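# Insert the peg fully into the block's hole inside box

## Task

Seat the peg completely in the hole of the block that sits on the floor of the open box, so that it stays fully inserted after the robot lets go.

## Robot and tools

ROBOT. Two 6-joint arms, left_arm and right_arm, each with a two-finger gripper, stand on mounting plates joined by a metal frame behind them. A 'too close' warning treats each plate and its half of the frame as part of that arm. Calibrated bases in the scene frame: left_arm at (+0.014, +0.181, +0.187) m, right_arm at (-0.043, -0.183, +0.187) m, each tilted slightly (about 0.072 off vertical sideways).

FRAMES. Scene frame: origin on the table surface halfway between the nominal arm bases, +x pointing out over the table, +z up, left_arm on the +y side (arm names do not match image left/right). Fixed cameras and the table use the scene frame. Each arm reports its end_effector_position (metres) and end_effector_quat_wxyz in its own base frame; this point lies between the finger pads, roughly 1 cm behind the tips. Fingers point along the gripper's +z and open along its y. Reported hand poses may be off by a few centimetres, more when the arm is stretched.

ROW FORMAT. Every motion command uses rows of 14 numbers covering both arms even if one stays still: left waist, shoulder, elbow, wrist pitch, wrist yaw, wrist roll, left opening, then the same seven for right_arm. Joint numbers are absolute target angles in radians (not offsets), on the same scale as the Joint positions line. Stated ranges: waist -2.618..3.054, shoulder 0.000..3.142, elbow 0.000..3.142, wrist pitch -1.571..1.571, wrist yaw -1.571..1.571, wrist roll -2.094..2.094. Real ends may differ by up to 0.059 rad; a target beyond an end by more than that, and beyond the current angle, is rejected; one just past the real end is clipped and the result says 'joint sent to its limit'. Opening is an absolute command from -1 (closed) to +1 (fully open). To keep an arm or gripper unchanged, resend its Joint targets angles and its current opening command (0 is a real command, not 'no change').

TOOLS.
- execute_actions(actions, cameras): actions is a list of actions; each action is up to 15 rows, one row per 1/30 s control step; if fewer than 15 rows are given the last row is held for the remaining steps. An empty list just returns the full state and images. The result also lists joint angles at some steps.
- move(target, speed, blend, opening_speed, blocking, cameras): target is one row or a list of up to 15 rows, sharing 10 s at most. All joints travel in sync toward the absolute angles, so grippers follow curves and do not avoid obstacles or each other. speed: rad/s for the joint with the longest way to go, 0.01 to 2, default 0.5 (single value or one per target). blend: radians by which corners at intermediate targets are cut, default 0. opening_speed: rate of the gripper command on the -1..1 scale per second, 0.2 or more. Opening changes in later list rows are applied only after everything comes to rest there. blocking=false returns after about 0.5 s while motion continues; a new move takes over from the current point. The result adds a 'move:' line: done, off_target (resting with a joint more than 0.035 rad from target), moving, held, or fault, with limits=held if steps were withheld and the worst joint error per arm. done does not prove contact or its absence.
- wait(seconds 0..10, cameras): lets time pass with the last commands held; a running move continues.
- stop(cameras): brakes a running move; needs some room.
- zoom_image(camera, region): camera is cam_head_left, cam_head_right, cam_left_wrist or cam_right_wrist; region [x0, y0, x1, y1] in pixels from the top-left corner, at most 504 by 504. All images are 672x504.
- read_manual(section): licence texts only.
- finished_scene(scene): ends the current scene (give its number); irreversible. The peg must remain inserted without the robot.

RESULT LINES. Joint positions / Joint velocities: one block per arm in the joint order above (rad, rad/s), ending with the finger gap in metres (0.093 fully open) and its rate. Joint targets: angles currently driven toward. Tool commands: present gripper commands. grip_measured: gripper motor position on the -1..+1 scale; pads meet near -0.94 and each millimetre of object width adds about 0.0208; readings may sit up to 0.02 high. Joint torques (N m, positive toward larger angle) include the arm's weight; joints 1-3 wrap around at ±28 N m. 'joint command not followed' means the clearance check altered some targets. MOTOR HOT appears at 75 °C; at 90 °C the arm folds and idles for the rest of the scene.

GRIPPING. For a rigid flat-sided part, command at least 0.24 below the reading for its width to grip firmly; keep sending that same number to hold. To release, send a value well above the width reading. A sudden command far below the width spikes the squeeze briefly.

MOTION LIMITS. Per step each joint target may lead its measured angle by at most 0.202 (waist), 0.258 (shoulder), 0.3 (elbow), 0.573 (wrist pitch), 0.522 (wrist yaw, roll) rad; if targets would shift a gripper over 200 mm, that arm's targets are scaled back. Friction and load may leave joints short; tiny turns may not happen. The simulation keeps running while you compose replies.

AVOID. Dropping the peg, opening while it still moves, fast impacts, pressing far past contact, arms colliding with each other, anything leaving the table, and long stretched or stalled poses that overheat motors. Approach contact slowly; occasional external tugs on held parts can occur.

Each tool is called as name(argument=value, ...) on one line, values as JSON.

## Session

execute_actions(actions=[])

zoom_image(camera="cam_head_left", region=[200, 230, 560, 500])

Scene clock: 0.00 s.
left_arm: end_effector_position=(+0.3400, -0.2780, +0.1688) grip_measured=+1.000 end_effector_quat_wxyz=(+0.310, +0.045, +0.940, -0.139) | right_arm: end_effector_position=(+0.3865, -0.1437, +0.0769) grip_measured=+1.000 end_effector_quat_wxyz=(+0.535, +0.066, +0.842, +0.023)
Joint positions: left_arm=[-0.754 1.637 1.314 -0.576 -0.181 -0.596 0.093] | right_arm=[-0.533 1.662 0.552 0.617 -0.446 -0.106 0.093]
Joint velocities: within noise
Joint torques (N m): no reading
Heat: left arm: 31 °C; right arm: 29 °C.
Joint targets: left_arm=[-0.754 1.629 1.324 -0.576 -0.180 -0.596] | right_arm=[-0.533 1.651 0.562 0.627 -0.446 -0.106]
Tool commands: left_gripper/opening=+1.0 right_gripper/opening=+1.0

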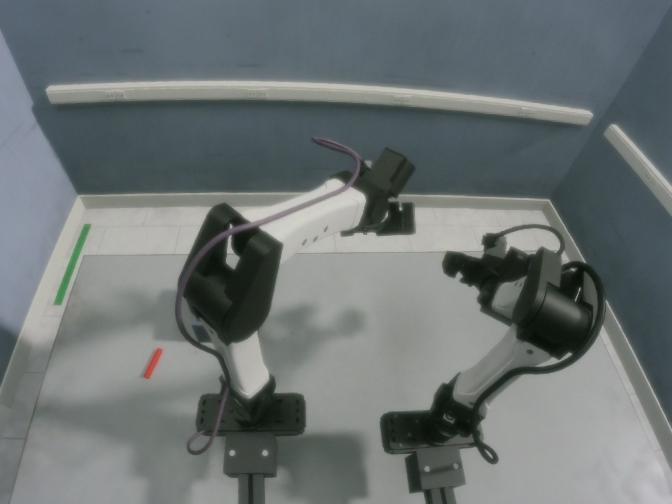

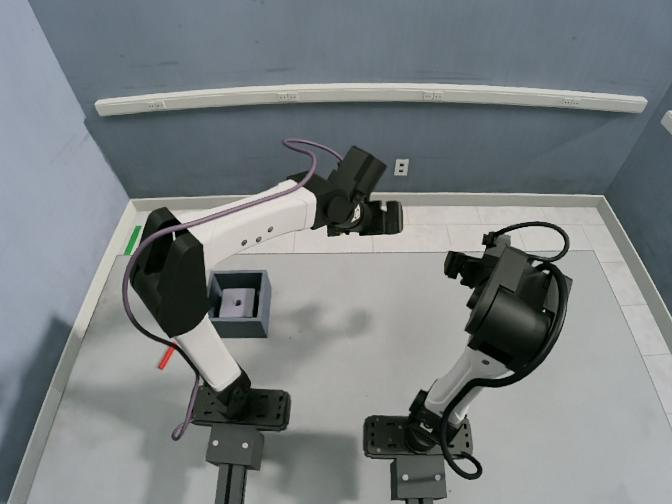

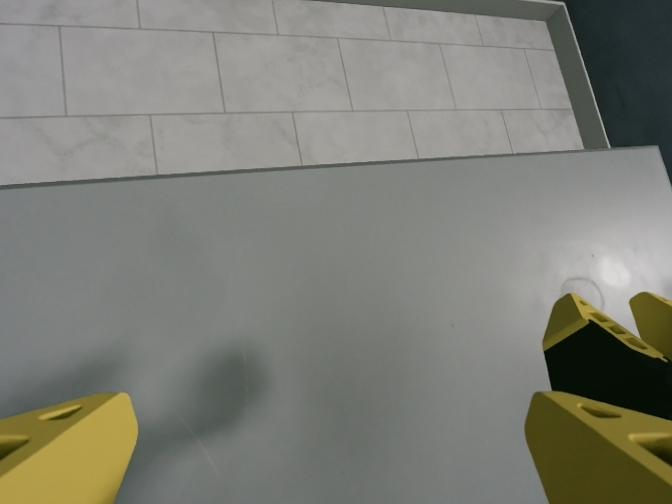

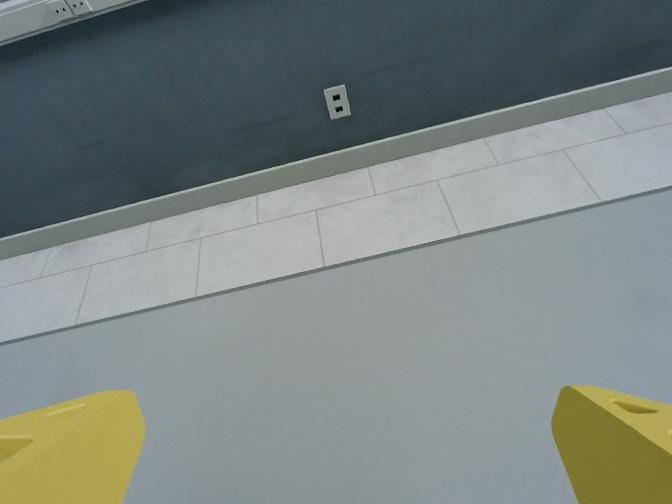

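Scaled by 1.400.

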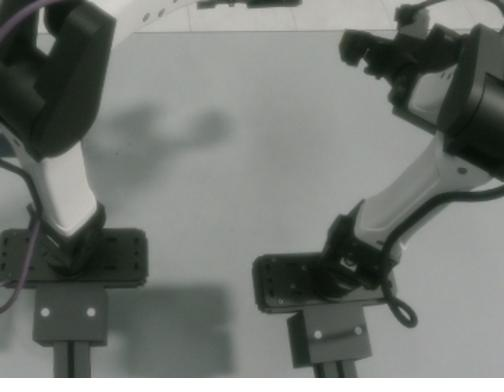

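move(target=[1.094,1.82,1.069,-0.754,-0.0285,0,1,-0.533,1.651,0.562,0.627,-0.446,-0.106,1], speed=1.0)

Scene clock: 16.90 s.
left_arm: end_effector_position=(+0.1448, +0.2956, +0.0122) grip_measured=+1.000 end_effector_quat_wxyz=(+0.035, -0.525, +0.849, +0.043) | right_arm: end_effector_position=(+0.3865, -0.1437, +0.0769) grip_measured=+1.000 end_effector_quat_wxyz=(+0.535, +0.066, +0.842, +0.023)
Joint positions: left_arm=[1.096 1.803 1.079 -0.743 -0.038 -0.01 0.093] | right_arm=[-0.533 1.662 0.552 0.617 -0.446 -0.106 0.093]
Joint torques (N m): left_arm=[0.05 -5.05 4.18 0.27 0.05 0.05] | right_arm=[0.51 -7.12 7.2 1.84 -0.17 0.05]
Joint targets: left_arm=[1.094 1.820 1.069 -0.754 -0.029 0.000] | right_arm=[-0.533 1.651 0.562 0.627 -0.446 -0.106]
move: done

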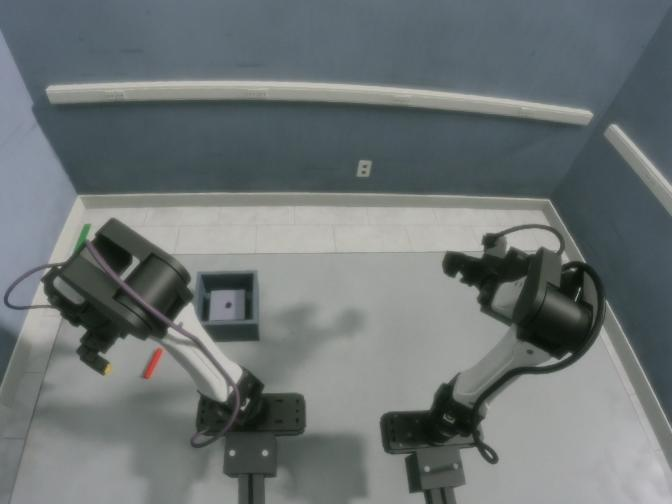

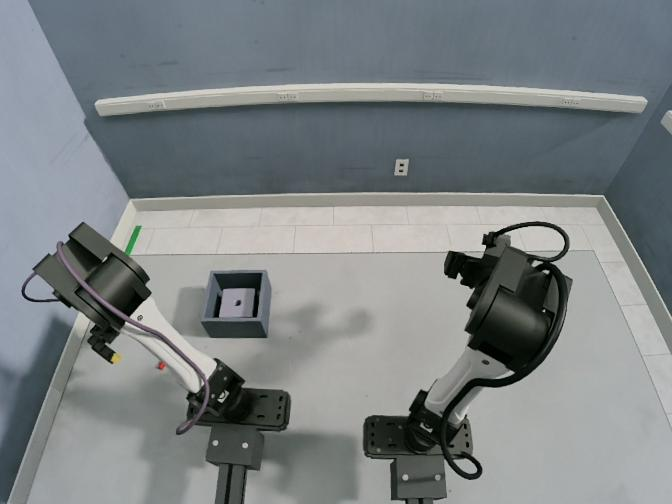

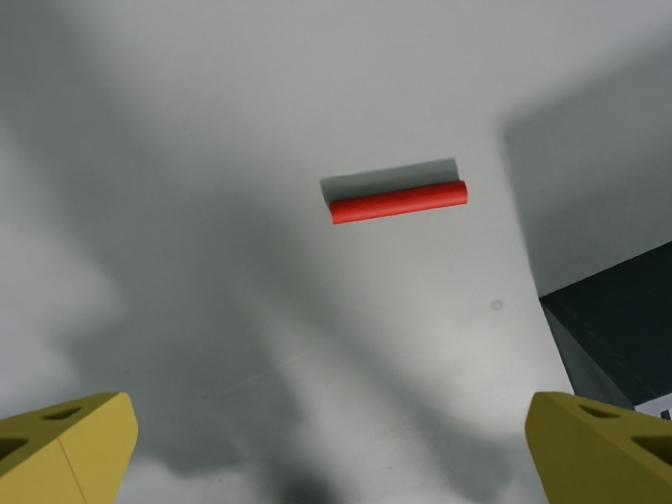

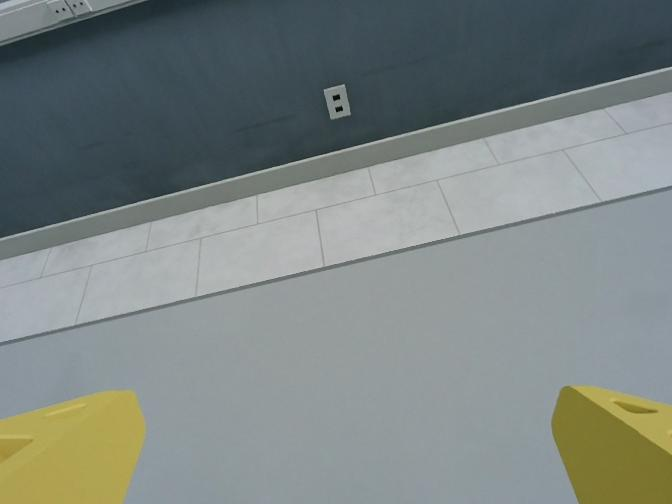

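move(target=[0.974,2.083,1.066,-0.498,-0.030,1.272,1,-0.533,1.651,0.562,0.627,-0.446,-0.106,1], speed=0.8, cameras=["cam_left_wrist"])

Scene clock: 48.23 s.
left_arm: end_effector_position=(+0.1895, +0.2935, -0.0665) grip_measured=+1.000 end_effector_quat_wxyz=(+0.001, +0.140, +0.989, +0.043) | right_arm: end_effector_position=(+0.3865, -0.1437, +0.0769) grip_measured=+1.000 end_effector_quat_wxyz=(+0.535, +0.066, +0.842, +0.023)
Joint positions: left_arm=[0.98 2.064 1.079 -0.508 -0.036 1.262 0.093] | right_arm=[-0.533 1.662 0.552 0.617 -0.446 -0.106 0.093]
Joint torques (N m): left_arm=[-0.42 -5.9 2.97 0.39 0.12 0.06] | right_arm=[0.44 -7.23 7.36 1.84 -0.14 0.01]
Joint targets: left_arm=[0.974 2.083 1.066 -0.498 -0.030 1.272] | right_arm=[-0.533 1.651 0.562 0.627 -0.446 -0.106]
move: done
Images, in order: cam_left_wrist.

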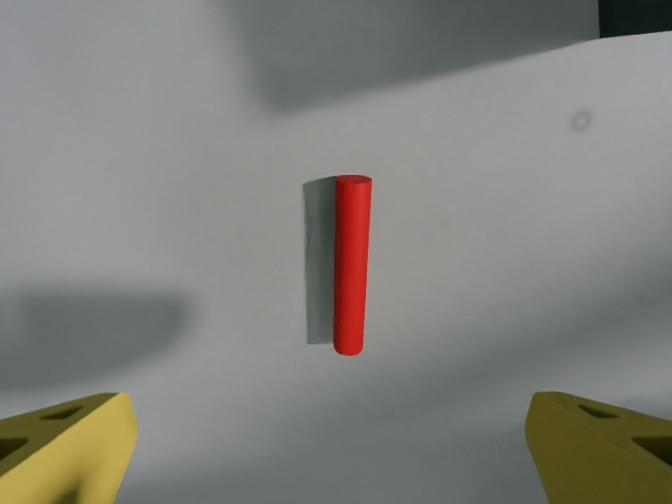

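move(target=[[0.979,2.22,1.066,-0.36,-0.030,1.32,1,-0.533,1.651,0.562,0.627,-0.446,-0.106,1],[0.979,2.348,1.055,-0.229,-0.030,1.32,1,-0.533,1.651,0.562,0.627,-0.446,-0.106,1],[0.979,2.348,1.055,-0.229,-0.030,1.32,-0.92,-0.533,1.651,0.562,0.627,-0.446,-0.106,1]], speed=[0.4,0.25,0.25], blend=[0.05,0,0], opening_speed=1.0, cameras=["cam_left_wrist"])

Scene clock: 73.60 s.
left_arm: end_effector_position=(+0.1884, +0.2919, -0.1528) grip_measured=-0.805 end_effector_quat_wxyz=(-0.003, +0.164, +0.986, +0.036) | right_arm: end_effector_position=(+0.3865, -0.1437, +0.0769) grip_measured=+1.000 end_effector_quat_wxyz=(+0.535, +0.066, +0.842, +0.023)
Joint positions: left_arm=[0.98 2.33 1.061 -0.239 -0.036 1.311 0.007] | right_arm=[-0.533 1.662 0.552 0.617 -0.446 -0.106 0.093]
Joint torques (N m): left_arm=[-0.1 -6.49 2.15 0.36 0.11 0.05] | right_arm=[0.51 -7.27 7.43 1.83 -0.14 0.03]
Joint targets: left_arm=[0.979 2.348 1.055 -0.229 -0.030 1.320] | right_arm=[-0.533 1.651 0.562 0.627 -0.446 -0.106]
move: done
Images, in order: cam_left_wrist.

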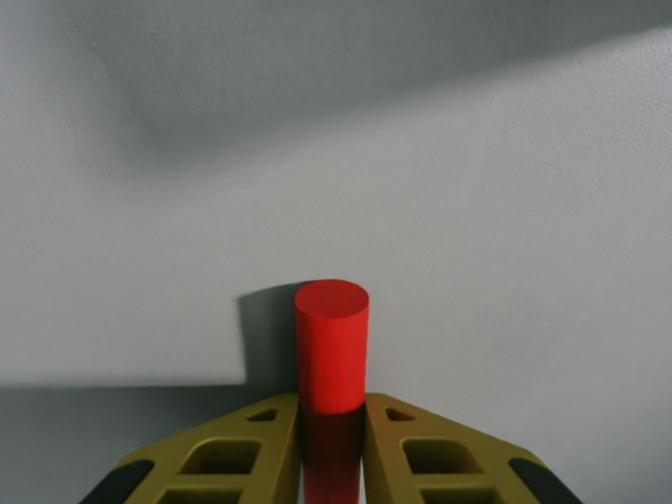

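move(target=[[0.979,2.083,1.066,-0.498,-0.030,1.32,-0.92,-0.533,1.651,0.562,0.627,-0.446,-0.106,1],[1.65,2.467,0.668,0.2935,1.571,1.58,-0.92,-0.533,1.651,0.562,0.627,-0.446,-0.106,1],[1.65,2.765,0.805,0.4525,1.571,1.58,-0.92,-0.533,1.651,0.562,0.627,-0.446,-0.106,1]], speed=[0.5,0.8,0.3], blend=[0.1,0,0], cameras=["cam_left_wrist","cam_head_left"])

Scene clock: 88.67 s.
left_arm: end_effector_position=(+0.1505, +0.2451, -0.1103) grip_measured=-0.822 end_effector_quat_wxyz=(+0.703, -0.005, +0.710, +0.048) | right_arm: end_effector_position=(+0.3865, -0.1437, +0.0769) grip_measured=+1.000 end_effector_quat_wxyz=(+0.535, +0.066, +0.842, +0.023)
Joint positions: left_arm=[1.646 2.749 0.797 0.442 1.564 1.571 0.006] | right_arm=[-0.533 1.662 0.552 0.617 -0.446 -0.106 0.093]
Joint torques (N m): left_arm=[0.83 -5.04 -0.51 0.4 0.85 0.04] | right_arm=[0.46 -7.32 7.34 1.85 -0.12 0.03]
Joint targets: left_arm=[1.650 2.765 0.805 0.452 1.571 1.580] | right_arm=[-0.533 1.651 0.562 0.627 -0.446 -0.106]
move: done
Images, in order: cam_head_left, cam_left_wrist.

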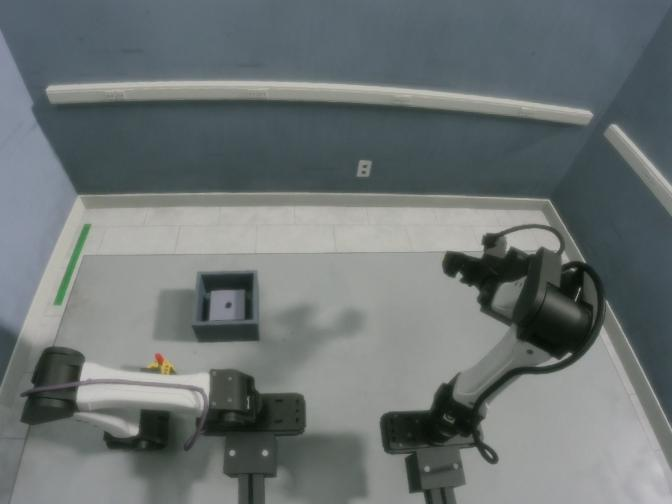

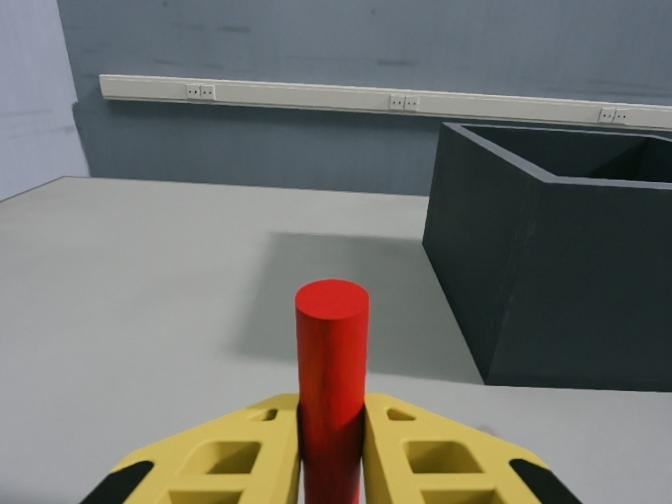

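move(target=[1.65,2.806,0.824,0.4745,1.571,1.58,-0.92,-0.533,1.651,0.562,0.627,-0.446,-0.106,1], speed=0.06, cameras=["cam_left_wrist"])

Scene clock: 93.70 s.
left_arm: end_effector_position=(+0.1505, +0.2442, -0.1192) grip_measured=-0.822 end_effector_quat_wxyz=(+0.703, -0.004, +0.710, +0.049) | right_arm: end_effector_position=(+0.3865, -0.1437, +0.0769) grip_measured=+1.000 end_effector_quat_wxyz=(+0.535, +0.066, +0.842, +0.023)
Joint positions: left_arm=[1.646 2.788 0.817 0.464 1.564 1.571 0.006] | right_arm=[-0.533 1.662 0.552 0.617 -0.446 -0.106 0.093]
Joint torques (N m): left_arm=[0.77 -4.93 -0.59 0.35 0.85 0.04] | right_arm=[0.57 -7.25 7.3 1.85 -0.12 0.06]
Joint targets: left_arm=[1.650 2.806 0.824 0.475 1.571 1.580] | right_arm=[-0.533 1.651 0.562 0.627 -0.446 -0.106]
move: done
Images, in order: cam_left_wrist.

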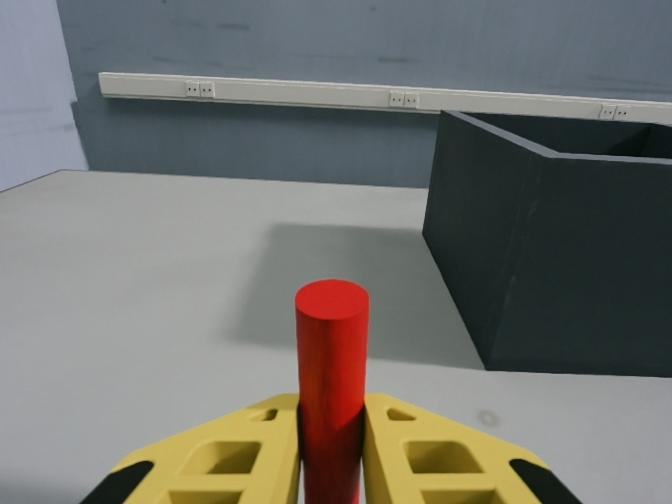

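move(target=[1.65,2.829,0.8345,0.4865,1.571,1.58,-0.92,-0.533,1.651,0.562,0.627,-0.446,-0.106,1], speed=0.05, cameras=[])

Scene clock: 96.40 s.
left_arm: end_effector_position=(+0.1506, +0.2432, -0.1233) grip_measured=-0.822 end_effector_quat_wxyz=(+0.705, -0.004, +0.708, +0.049) | right_arm: end_effector_position=(+0.3865, -0.1437, +0.0769) grip_measured=+1.000 end_effector_quat_wxyz=(+0.535, +0.066, +0.842, +0.023)
Joint positions: left_arm=[1.646 2.81 0.827 0.475 1.568 1.571 0.006] | right_arm=[-0.533 1.662 0.552 0.617 -0.446 -0.106 0.093]
Joint torques (N m): left_arm=[0.79 -4.83 -0.7 0.37 0.78 0.03] | right_arm=[0.4 -7.28 7.38 1.83 -0.12 0.01]
Joint targets: left_arm=[1.650 2.829 0.835 0.487 1.571 1.580] | right_arm=[-0.533 1.651 0.562 0.627 -0.446 -0.106]
move: done

move(target=[1.65,2.841,0.840,0.4925,1.571,1.58,-0.92,-0.533,1.651,0.562,0.627,-0.446,-0.106,1], speed=0.05, cameras=["cam_left_wrist"])

Scene clock: 99.90 s.
left_arm: end_effector_position=(+0.1507, +0.2421, -0.1236) grip_measured=-0.822 end_effector_quat_wxyz=(+0.707, -0.003, +0.706, +0.050) | right_arm: end_effector_position=(+0.3865, -0.1437, +0.0769) grip_measured=+1.000 end_effector_quat_wxyz=(+0.535, +0.066, +0.842, +0.023)
Joint positions: left_arm=[1.646 2.817 0.827 0.483 1.575 1.573 0.006] | right_arm=[-0.533 1.662 0.552 0.617 -0.446 -0.106 0.093]
Joint torques (N m): left_arm=[0.77 -4.33 -0.24 0.36 0.71 0.03] | right_arm=[0.46 -7.27 7.3 1.84 -0.12 0.05]
Joint targets: left_arm=[1.650 2.841 0.840 0.493 1.571 1.580] | right_arm=[-0.533 1.651 0.562 0.627 -0.446 -0.106]
move: done
Images, in order: cam_left_wrist.

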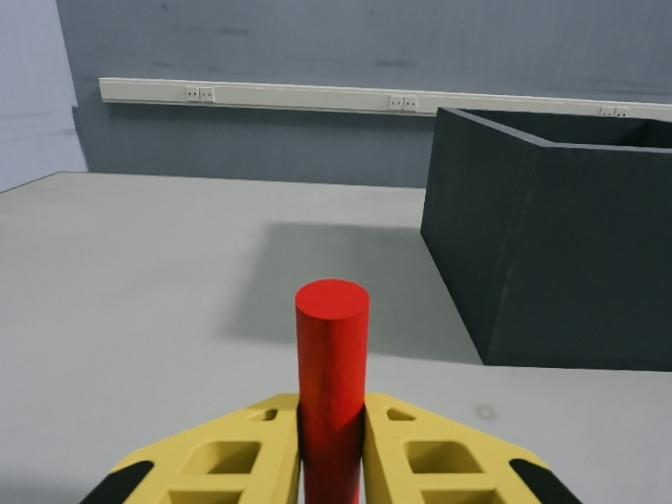

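move(target=[[1.65,2.829,0.8345,0.4865,1.571,1.58,-0.92,-0.533,1.651,0.562,0.627,-0.446,-0.106,1],[1.65,2.829,0.8345,0.4865,1.571,1.58,0.6,-0.533,1.651,0.562,0.627,-0.446,-0.106,1],[1.856,2.859,0.716,0.632,1.571,1.58,0.6,-0.533,1.651,0.562,0.627,-0.446,-0.106,1]], speed=[0.05,0.05,0.15], opening_speed=0.8, cameras=["cam_left_wrist","cam_head_left"])

Scene clock: 120.90 s.
left_arm: end_effector_position=(+0.1058, +0.2413, -0.1223) grip_measured=+0.598 end_effector_quat_wxyz=(+0.697, -0.071, +0.702, +0.127) | right_arm: end_effector_position=(+0.3865, -0.1437, +0.0769) grip_measured=+1.000 end_effector_quat_wxyz=(+0.535, +0.066, +0.842, +0.023)
Joint positions: left_arm=[1.851 2.842 0.728 0.621 1.575 1.573 0.074] | right_arm=[-0.533 1.662 0.552 0.617 -0.446 -0.106 0.093]
Joint torques (N m): left_arm=[0.99 -4.4 -2.97 0.39 0.72 0.03] | right_arm=[0.46 -7.25 7.32 1.84 -0.15 0.01]
Joint targets: left_arm=[1.856 2.859 0.716 0.632 1.571 1.580] | right_arm=[-0.533 1.651 0.562 0.627 -0.446 -0.106]
move: done
Images, in order: cam_head_left, cam_left_wrist.

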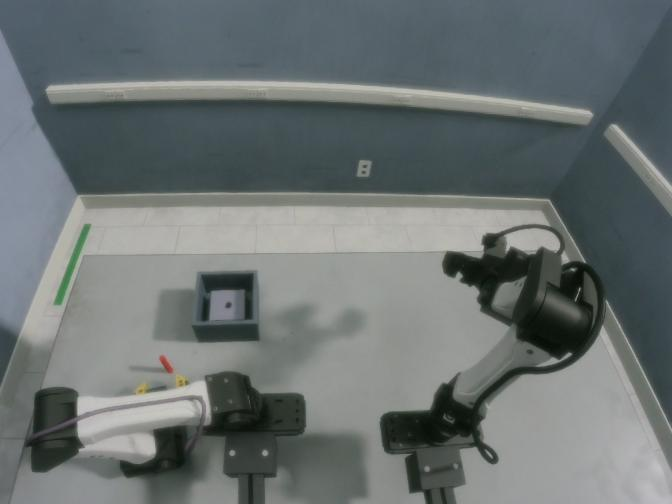

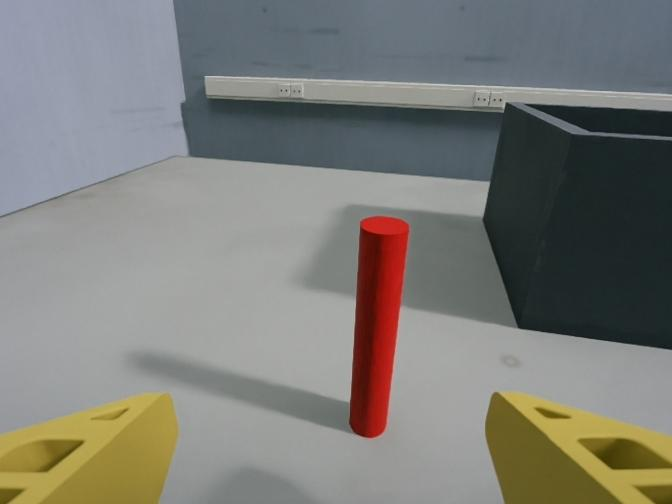

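move(target=[[1.856,2.25,0.72,0.1,1.571,1.58,0.6,-0.533,1.651,0.562,0.627,-0.446,-0.106,1],[0.978,1.65,0.9,-0.758,-0.036,0,0.6,-0.533,1.651,0.562,0.627,-0.446,-0.106,1],[0.978,1.893,0.833,-0.445,-0.036,0,0.6,-0.533,1.651,0.562,0.627,-0.446,-0.106,1]], speed=[0.6,0.9,0.5], blend=[0.1,0.05,0], cameras=["cam_left_wrist"])

Scene clock: 136.53 s.
left_arm: end_effector_position=(+0.1600, +0.2479, -0.0571) grip_measured=+0.598 end_effector_quat_wxyz=(+0.028, -0.467, +0.883, +0.031) | right_arm: end_effector_position=(+0.3865, -0.1437, +0.0769) grip_measured=+1.000 end_effector_quat_wxyz=(+0.535, +0.066, +0.842, +0.023)
Joint positions: left_arm=[0.982 1.879 0.84 -0.454 -0.028 0.01 0.074] | right_arm=[-0.533 1.662 0.552 0.617 -0.446 -0.106 0.093]
Joint torques (N m): left_arm=[-0.16 -4.86 3.32 0.43 -0.12 -0.15] | right_arm=[0.47 -7.24 7.41 1.82 -0.14 0.03]
Joint targets: left_arm=[0.978 1.893 0.833 -0.445 -0.036 0.000] | right_arm=[-0.533 1.651 0.562 0.627 -0.446 -0.106]
move: done
Images, in order: cam_left_wrist.

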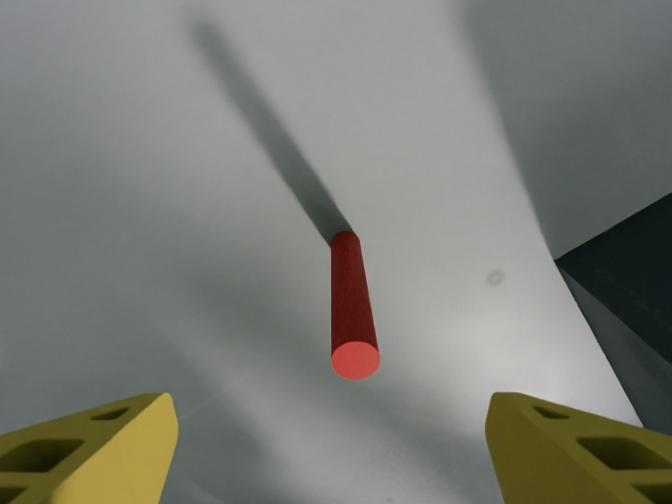

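move(target=[0.958,2.060,0.779,-0.237,-0.036,0,0.6,-0.533,1.651,0.562,0.627,-0.446,-0.106,1], speed=0.2, cameras=["cam_left_wrist"])

Scene clock: 146.53 s.
left_arm: end_effector_position=(+0.1609, +0.2407, -0.1076) grip_measured=+0.598 end_effector_quat_wxyz=(+0.024, -0.460, +0.887, +0.028) | right_arm: end_effector_position=(+0.3865, -0.1437, +0.0769) grip_measured=+1.000 end_effector_quat_wxyz=(+0.535, +0.066, +0.842, +0.023)
Joint positions: left_arm=[0.965 2.043 0.787 -0.246 -0.028 0.009 0.074] | right_arm=[-0.533 1.662 0.552 0.617 -0.446 -0.106 0.093]
Joint torques (N m): left_arm=[-0.53 -4.89 2.18 0.4 -0.13 -0.14] | right_arm=[0.38 -7.24 7.25 1.81 -0.15 0.05]
Joint targets: left_arm=[0.958 2.060 0.779 -0.237 -0.036 0.000] | right_arm=[-0.533 1.651 0.562 0.627 -0.446 -0.106]
move: done
Images, in order: cam_left_wrist.

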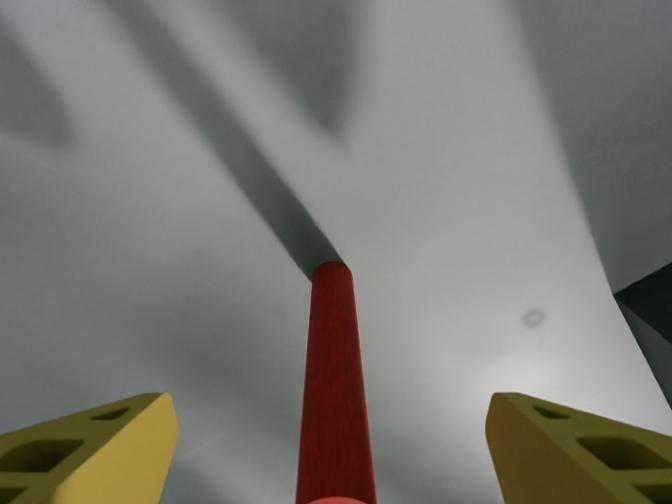

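move(target=[[0.958,2.060,0.779,-0.237,-0.036,0,-0.92,-0.533,1.651,0.562,0.627,-0.446,-0.106,1],[0.958,1.68,0.95,-0.80,-0.036,0,-0.92,-0.533,1.651,0.562,0.627,-0.446,-0.106,1],[0.313,1.890,1.185,-0.840,-0.066,0.27,-0.92,-0.533,1.651,0.562,0.627,-0.446,-0.106,1]], speed=[0.3,0.5,0.5], blend=[0,0.08,0], opening_speed=0.8, cameras=["cam_left_wrist","cam_head_left"])

Scene clock: 162.90 s.
left_arm: end_effector_position=(+0.3107, +0.1109, +0.0089) grip_measured=-0.815 end_effector_quat_wxyz=(+0.006, -0.027, +0.999, +0.032) | right_arm: end_effector_position=(+0.3865, -0.1437, +0.0769) grip_measured=+1.000 end_effector_quat_wxyz=(+0.535, +0.066, +0.842, +0.023)
Joint positions: left_arm=[0.313 1.871 1.158 -0.829 -0.058 0.26 0.006] | right_arm=[-0.533 1.662 0.552 0.617 -0.446 -0.106 0.093]
Joint torques (N m): left_arm=[-0.24 -5.24 7.36 0.17 -0.09 0.01] | right_arm=[0.42 -7.2 7.35 1.84 -0.13 0.04]
Joint targets: left_arm=[0.313 1.890 1.185 -0.840 -0.066 0.270] | right_arm=[-0.533 1.651 0.562 0.627 -0.446 -0.106]
move: done
Images, in order: cam_head_left, cam_left_wrist.

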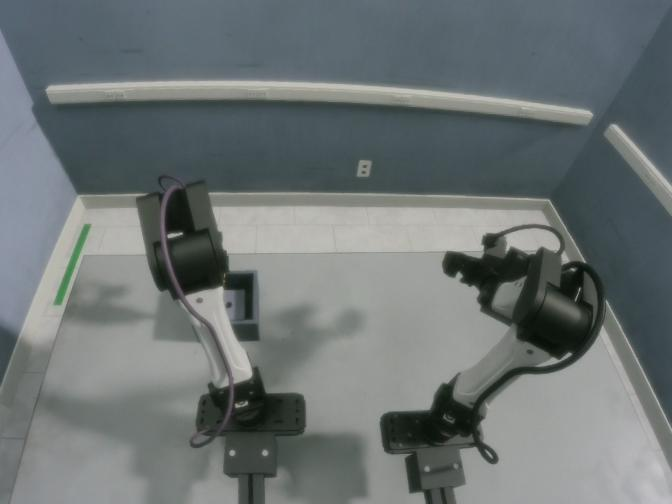

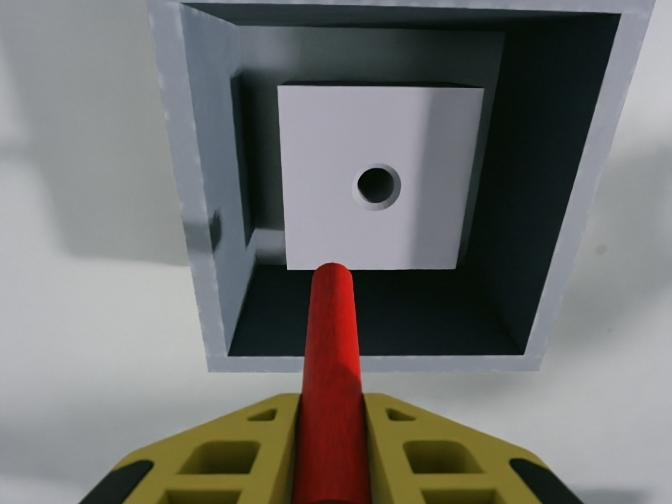

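move(target=[[0.247,1.94,1.155,-0.745,-0.074,0.21,-0.92,-0.533,1.651,0.562,0.627,-0.446,-0.106,1],[0.247,2.016,1.078,-0.620,-0.074,0.21,-0.92,-0.533,1.651,0.562,0.627,-0.446,-0.106,1]], speed=0.25, blend=[0.04,0], cameras=["cam_left_wrist"])

zoom_image(camera="cam_left_wrist", region=[230, 100, 450, 320])

Scene clock: 182.37 s.
left_arm: end_effector_position=(+0.3204, +0.0943, -0.0456) grip_measured=-0.815 end_effector_quat_wxyz=(+0.006, -0.017, +0.999, +0.035) | right_arm: end_effector_position=(+0.3865, -0.1437, +0.0769) grip_measured=+1.000 end_effector_quat_wxyz=(+0.535, +0.066, +0.842, +0.023)
Joint positions: left_arm=[0.253 1.999 1.086 -0.629 -0.065 0.219 0.006] | right_arm=[-0.533 1.662 0.552 0.617 -0.446 -0.106 0.093]
Joint torques (N m): left_arm=[-0.83 -5.78 3.86 0.41 -0.11 -0.15] | right_arm=[0.55 -7.19 7.36 1.83 -0.15 0.03]
Heat: left arm: 35 °C; right arm: 34 °C.
Joint targets: left_arm=[0.247 2.016 1.078 -0.620 -0.074 0.210] | right_arm=[-0.533 1.651 0.562 0.627 -0.446 -0.106]
move: done
Images, in order: cam_left_wrist.

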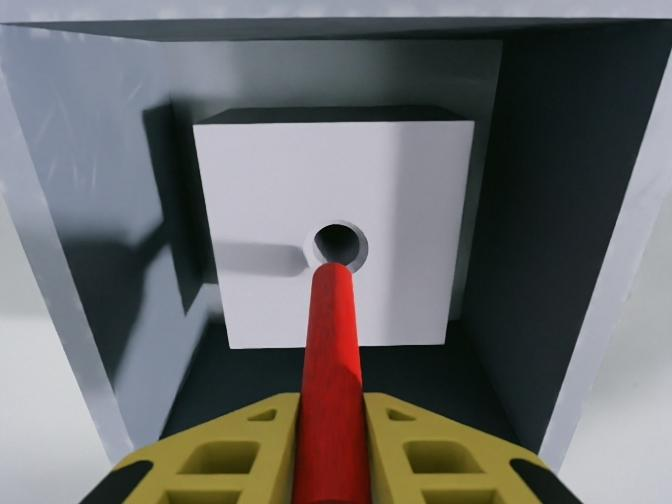

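Scaled by 2.291.

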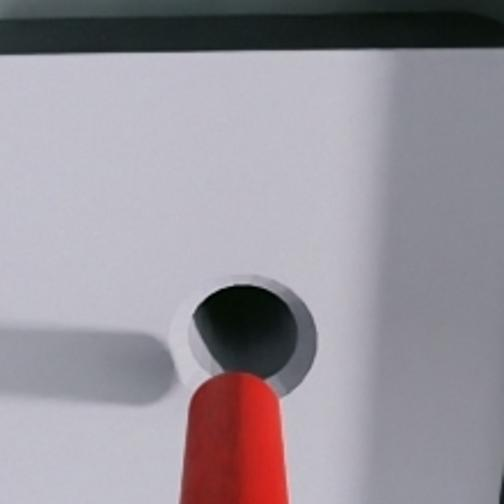

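move(target=[0.243,2.0585,1.079,-0.580,-0.074,0.206,-0.92,-0.533,1.651,0.562,0.627,-0.446,-0.106,1], speed=0.1, cameras=["cam_left_wrist"])

zoom_image(camera="cam_left_wrist", region=[230, 160, 450, 380])

Scene clock: 193.93 s.
left_arm: end_effector_position=(+0.3237, +0.0942, -0.0579) grip_measured=-0.815 end_effector_quat_wxyz=(+0.006, -0.018, +0.999, +0.035) | right_arm: end_effector_position=(+0.3865, -0.1437, +0.0769) grip_measured=+1.000 end_effector_quat_wxyz=(+0.535, +0.066, +0.842, +0.023)
Joint positions: left_arm=[0.251 2.04 1.086 -0.589 -0.065 0.216 0.006] | right_arm=[-0.533 1.662 0.552 0.617 -0.446 -0.106 0.093]
Joint torques (N m): left_arm=[-0.91 -5.75 3.77 0.41 -0.11 -0.14] | right_arm=[0.4 -7.17 7.31 1.84 -0.14 0.03]
Joint targets: left_arm=[0.243 2.059 1.079 -0.580 -0.074 0.206] | right_arm=[-0.533 1.651 0.562 0.627 -0.446 -0.106]
move: done
Images, in order: cam_left_wrist.

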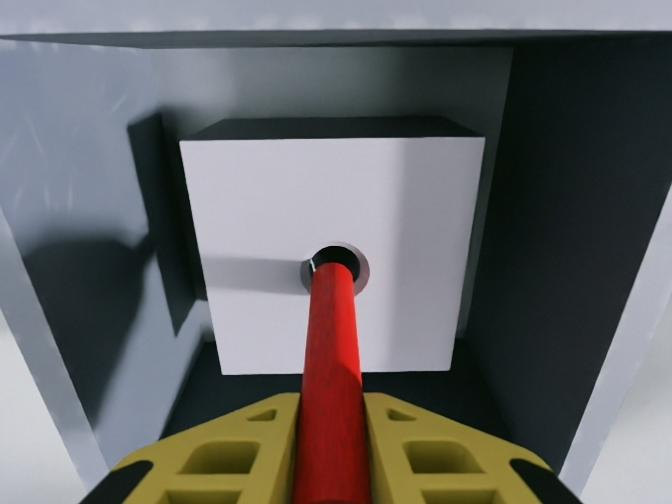

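Scaled by 2.291.

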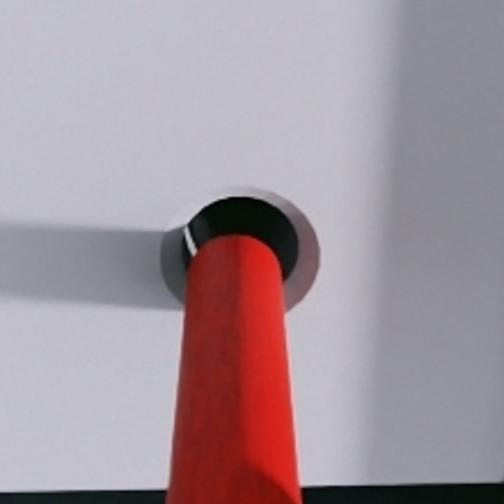

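move(target=[0.243,2.104,1.071,-0.527,-0.074,0.206,-0.92,-0.533,1.651,0.562,0.627,-0.446,-0.106,1], speed=0.08, cameras=["cam_left_wrist"])

zoom_image(camera="cam_left_wrist", region=[230, 160, 450, 380])

Scene clock: 206.10 s.
left_arm: end_effector_position=(+0.3282, +0.0954, -0.0718) grip_measured=-0.815 end_effector_quat_wxyz=(+0.010, -0.018, +0.999, +0.036) | right_arm: end_effector_position=(+0.3865, -0.1437, +0.0769) grip_measured=+1.000 end_effector_quat_wxyz=(+0.535, +0.066, +0.842, +0.023)
Joint positions: left_arm=[0.251 2.084 1.086 -0.537 -0.065 0.215 0.006] | right_arm=[-0.533 1.662 0.552 0.617 -0.446 -0.106 0.093]
Joint torques (N m): left_arm=[-0.95 -5.86 2.92 0.43 -0.11 -0.15] | right_arm=[0.51 -7.23 7.36 1.82 -0.11 0.01]
Joint targets: left_arm=[0.243 2.104 1.071 -0.527 -0.074 0.206] | right_arm=[-0.533 1.651 0.562 0.627 -0.446 -0.106]
move: done
Images, in order: cam_left_wrist.

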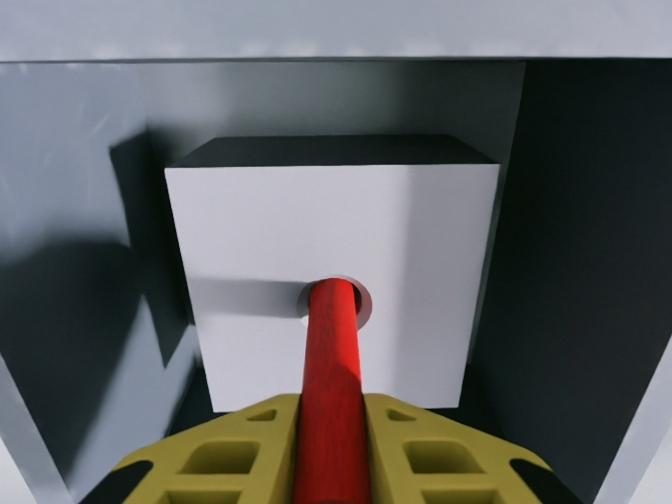

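Scaled by 2.291.

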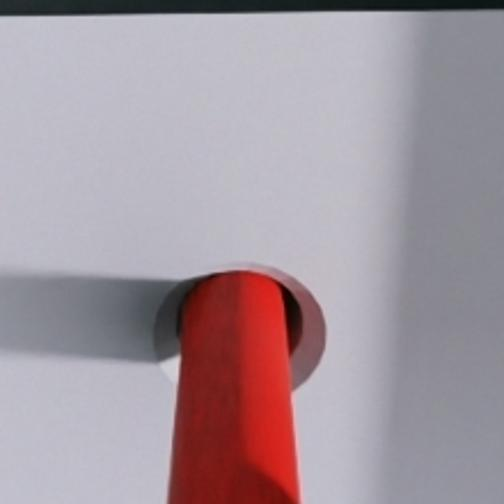

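move(target=[0.240,2.139,1.055,-0.483,-0.074,0.206,-0.92,-0.533,1.651,0.562,0.627,-0.446,-0.106,1], speed=0.08, cameras=["cam_left_wrist"])

Scene clock: 211.57 s.
left_arm: end_effector_position=(+0.3253, +0.0940, -0.0859) grip_measured=-0.815 end_effector_quat_wxyz=(+0.007, -0.017, +0.999, +0.036) | right_arm: end_effector_position=(+0.3865, -0.1437, +0.0769) grip_measured=+1.000 end_effector_quat_wxyz=(+0.535, +0.066, +0.842, +0.023)
Joint positions: left_arm=[0.248 2.118 1.066 -0.488 -0.067 0.215 0.006] | right_arm=[-0.533 1.662 0.552 0.617 -0.446 -0.106 0.093]
Joint torques (N m): left_arm=[-0.96 -5.83 3.03 0.37 -0.11 -0.15] | right_arm=[0.44 -7.3 7.42 1.85 -0.13 0.05]
Joint targets: left_arm=[0.240 2.139 1.055 -0.483 -0.074 0.206] | right_arm=[-0.533 1.651 0.562 0.627 -0.446 -0.106]
move: done
Images, in order: cam_left_wrist.

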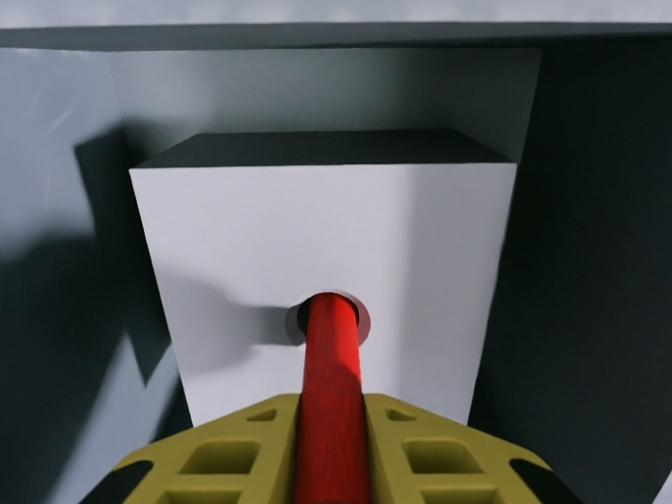

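move(target=[[0.242,2.175,1.050,-0.440,-0.074,0.206,-0.92,-0.533,1.651,0.562,0.627,-0.446,-0.106,1],[0.244,2.211,1.040,-0.391,-0.074,0.206,-0.92,-0.533,1.651,0.562,0.627,-0.446,-0.106,1]], speed=0.08, blend=[0.02,0], cameras=["cam_left_wrist"])

Scene clock: 217.73 s.
left_arm: end_effector_position=(+0.3261, +0.0950, -0.1086) grip_measured=-0.815 end_effector_quat_wxyz=(+0.009, -0.017, +0.999, +0.039) | right_arm: end_effector_position=(+0.3865, -0.1437, +0.0769) grip_measured=+1.000 end_effector_quat_wxyz=(+0.535, +0.066, +0.842, +0.023)
Joint positions: left_arm=[0.248 2.184 1.053 -0.403 -0.071 0.215 0.006] | right_arm=[-0.533 1.662 0.552 0.617 -0.446 -0.106 0.093]
Joint torques (N m): left_arm=[-0.65 -5.49 2.52 0.46 -0.04 -0.14] | right_arm=[0.38 -7.12 7.45 1.84 -0.16 0.01]
Joint targets: left_arm=[0.244 2.211 1.040 -0.391 -0.074 0.206] | right_arm=[-0.533 1.651 0.562 0.627 -0.446 -0.106]
move: done
Images, in order: cam_left_wrist.

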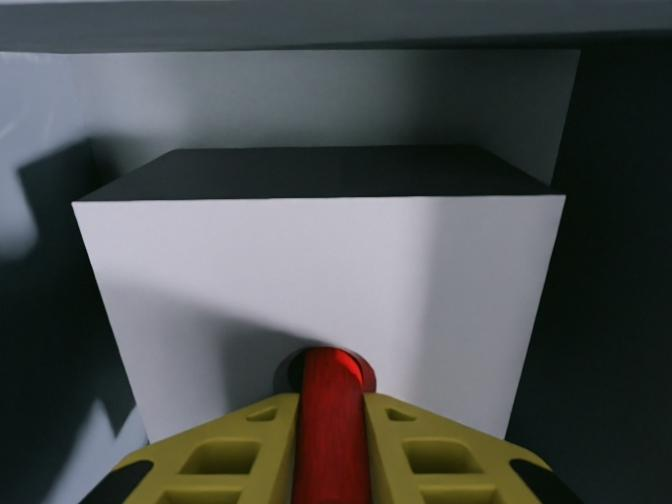

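move(target=[0.244,2.226,1.036,-0.372,-0.072,0.206,-0.92,-0.533,1.651,0.562,0.627,-0.446,-0.106,1], speed=0.08, cameras=["cam_left_wrist"])

Scene clock: 220.67 s.
left_arm: end_effector_position=(+0.3259, +0.0950, -0.1090) grip_measured=-0.815 end_effector_quat_wxyz=(+0.009, -0.017, +0.999, +0.039) | right_arm: end_effector_position=(+0.3865, -0.1437, +0.0769) grip_measured=+1.000 end_effector_quat_wxyz=(+0.535, +0.066, +0.842, +0.023)
Joint positions: left_arm=[0.248 2.186 1.053 -0.403 -0.071 0.215 0.006] | right_arm=[-0.533 1.662 0.552 0.617 -0.446 -0.106 0.093]
Joint torques (N m): left_arm=[-0.64 -4.33 2.21 0.68 -0.03 -0.15] | right_arm=[0.54 -7.25 7.35 1.79 -0.17 0.03]
Joint targets: left_arm=[0.244 2.226 1.036 -0.372 -0.072 0.206] | right_arm=[-0.533 1.651 0.562 0.627 -0.446 -0.106]
move: off_target (left_arm); left_arm: the shoulder is farthest, 0.040 rad from its target
Images, in order: cam_left_wrist.

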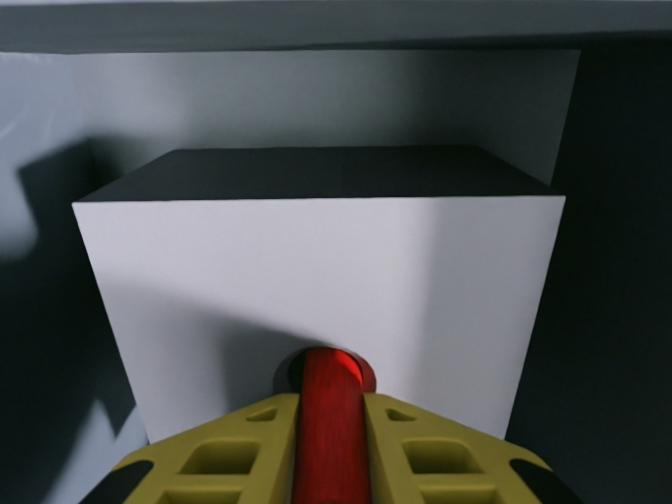

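Bottomed. Relax, open, lift.

move(target=[[0.246,2.200,1.045,-0.396,-0.072,0.206,-0.92,-0.533,1.651,0.562,0.627,-0.446,-0.106,1],[0.246,2.200,1.045,-0.396,-0.072,0.206,-0.15,-0.533,1.651,0.562,0.627,-0.446,-0.106,1],[0.246,2.10,1.08,-0.54,-0.072,0.206,-0.15,-0.533,1.651,0.562,0.627,-0.446,-0.106,1],[0.246,1.75,1.185,-0.95,-0.072,0.206,-0.15,-0.533,1.651,0.562,0.627,-0.446,-0.106,1]], speed=[0.1,0.1,0.25,0.5], blend=[0,0,0.05,0], opening_speed=0.8, cameras=["cam_left_wrist"])

Scene clock: 228.73 s.
left_arm: end_effector_position=(+0.3010, +0.0887, +0.0387) grip_measured=-0.152 end_effector_quat_wxyz=(+0.002, -0.017, +0.999, +0.037) | right_arm: end_effector_position=(+0.3865, -0.1437, +0.0769) grip_measured=+1.000 end_effector_quat_wxyz=(+0.535, +0.066, +0.842, +0.023)
Joint positions: left_arm=[0.248 1.775 1.164 -0.939 -0.071 0.215 0.038] | right_arm=[-0.533 1.662 0.552 0.617 -0.446 -0.106 0.093]
Joint torques (N m): left_arm=[-0.34 -8.21 7.27 0.15 -0.02 -0.14] | right_arm=[0.53 -7.13 7.23 1.8 -0.13 0.03]
Joint targets: left_arm=[0.246 1.750 1.185 -0.950 -0.072 0.206] | right_arm=[-0.533 1.651 0.562 0.627 -0.446 -0.106]
move: done
Images, in order: cam_left_wrist.

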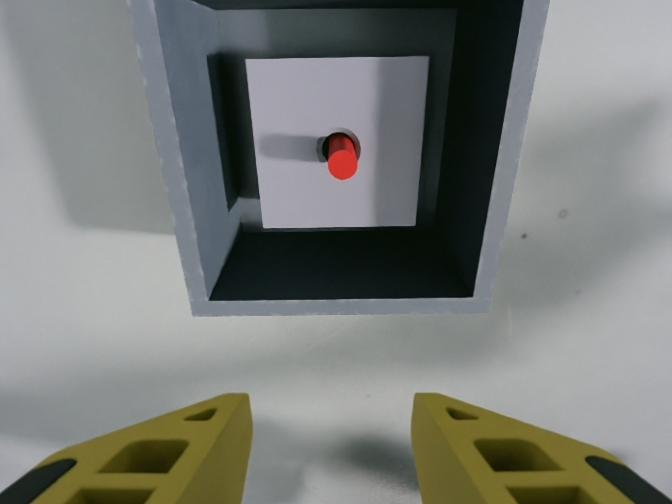

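Same as the solved practice scene.

finished_scene(scene=2)

The scene is finished: the task was done.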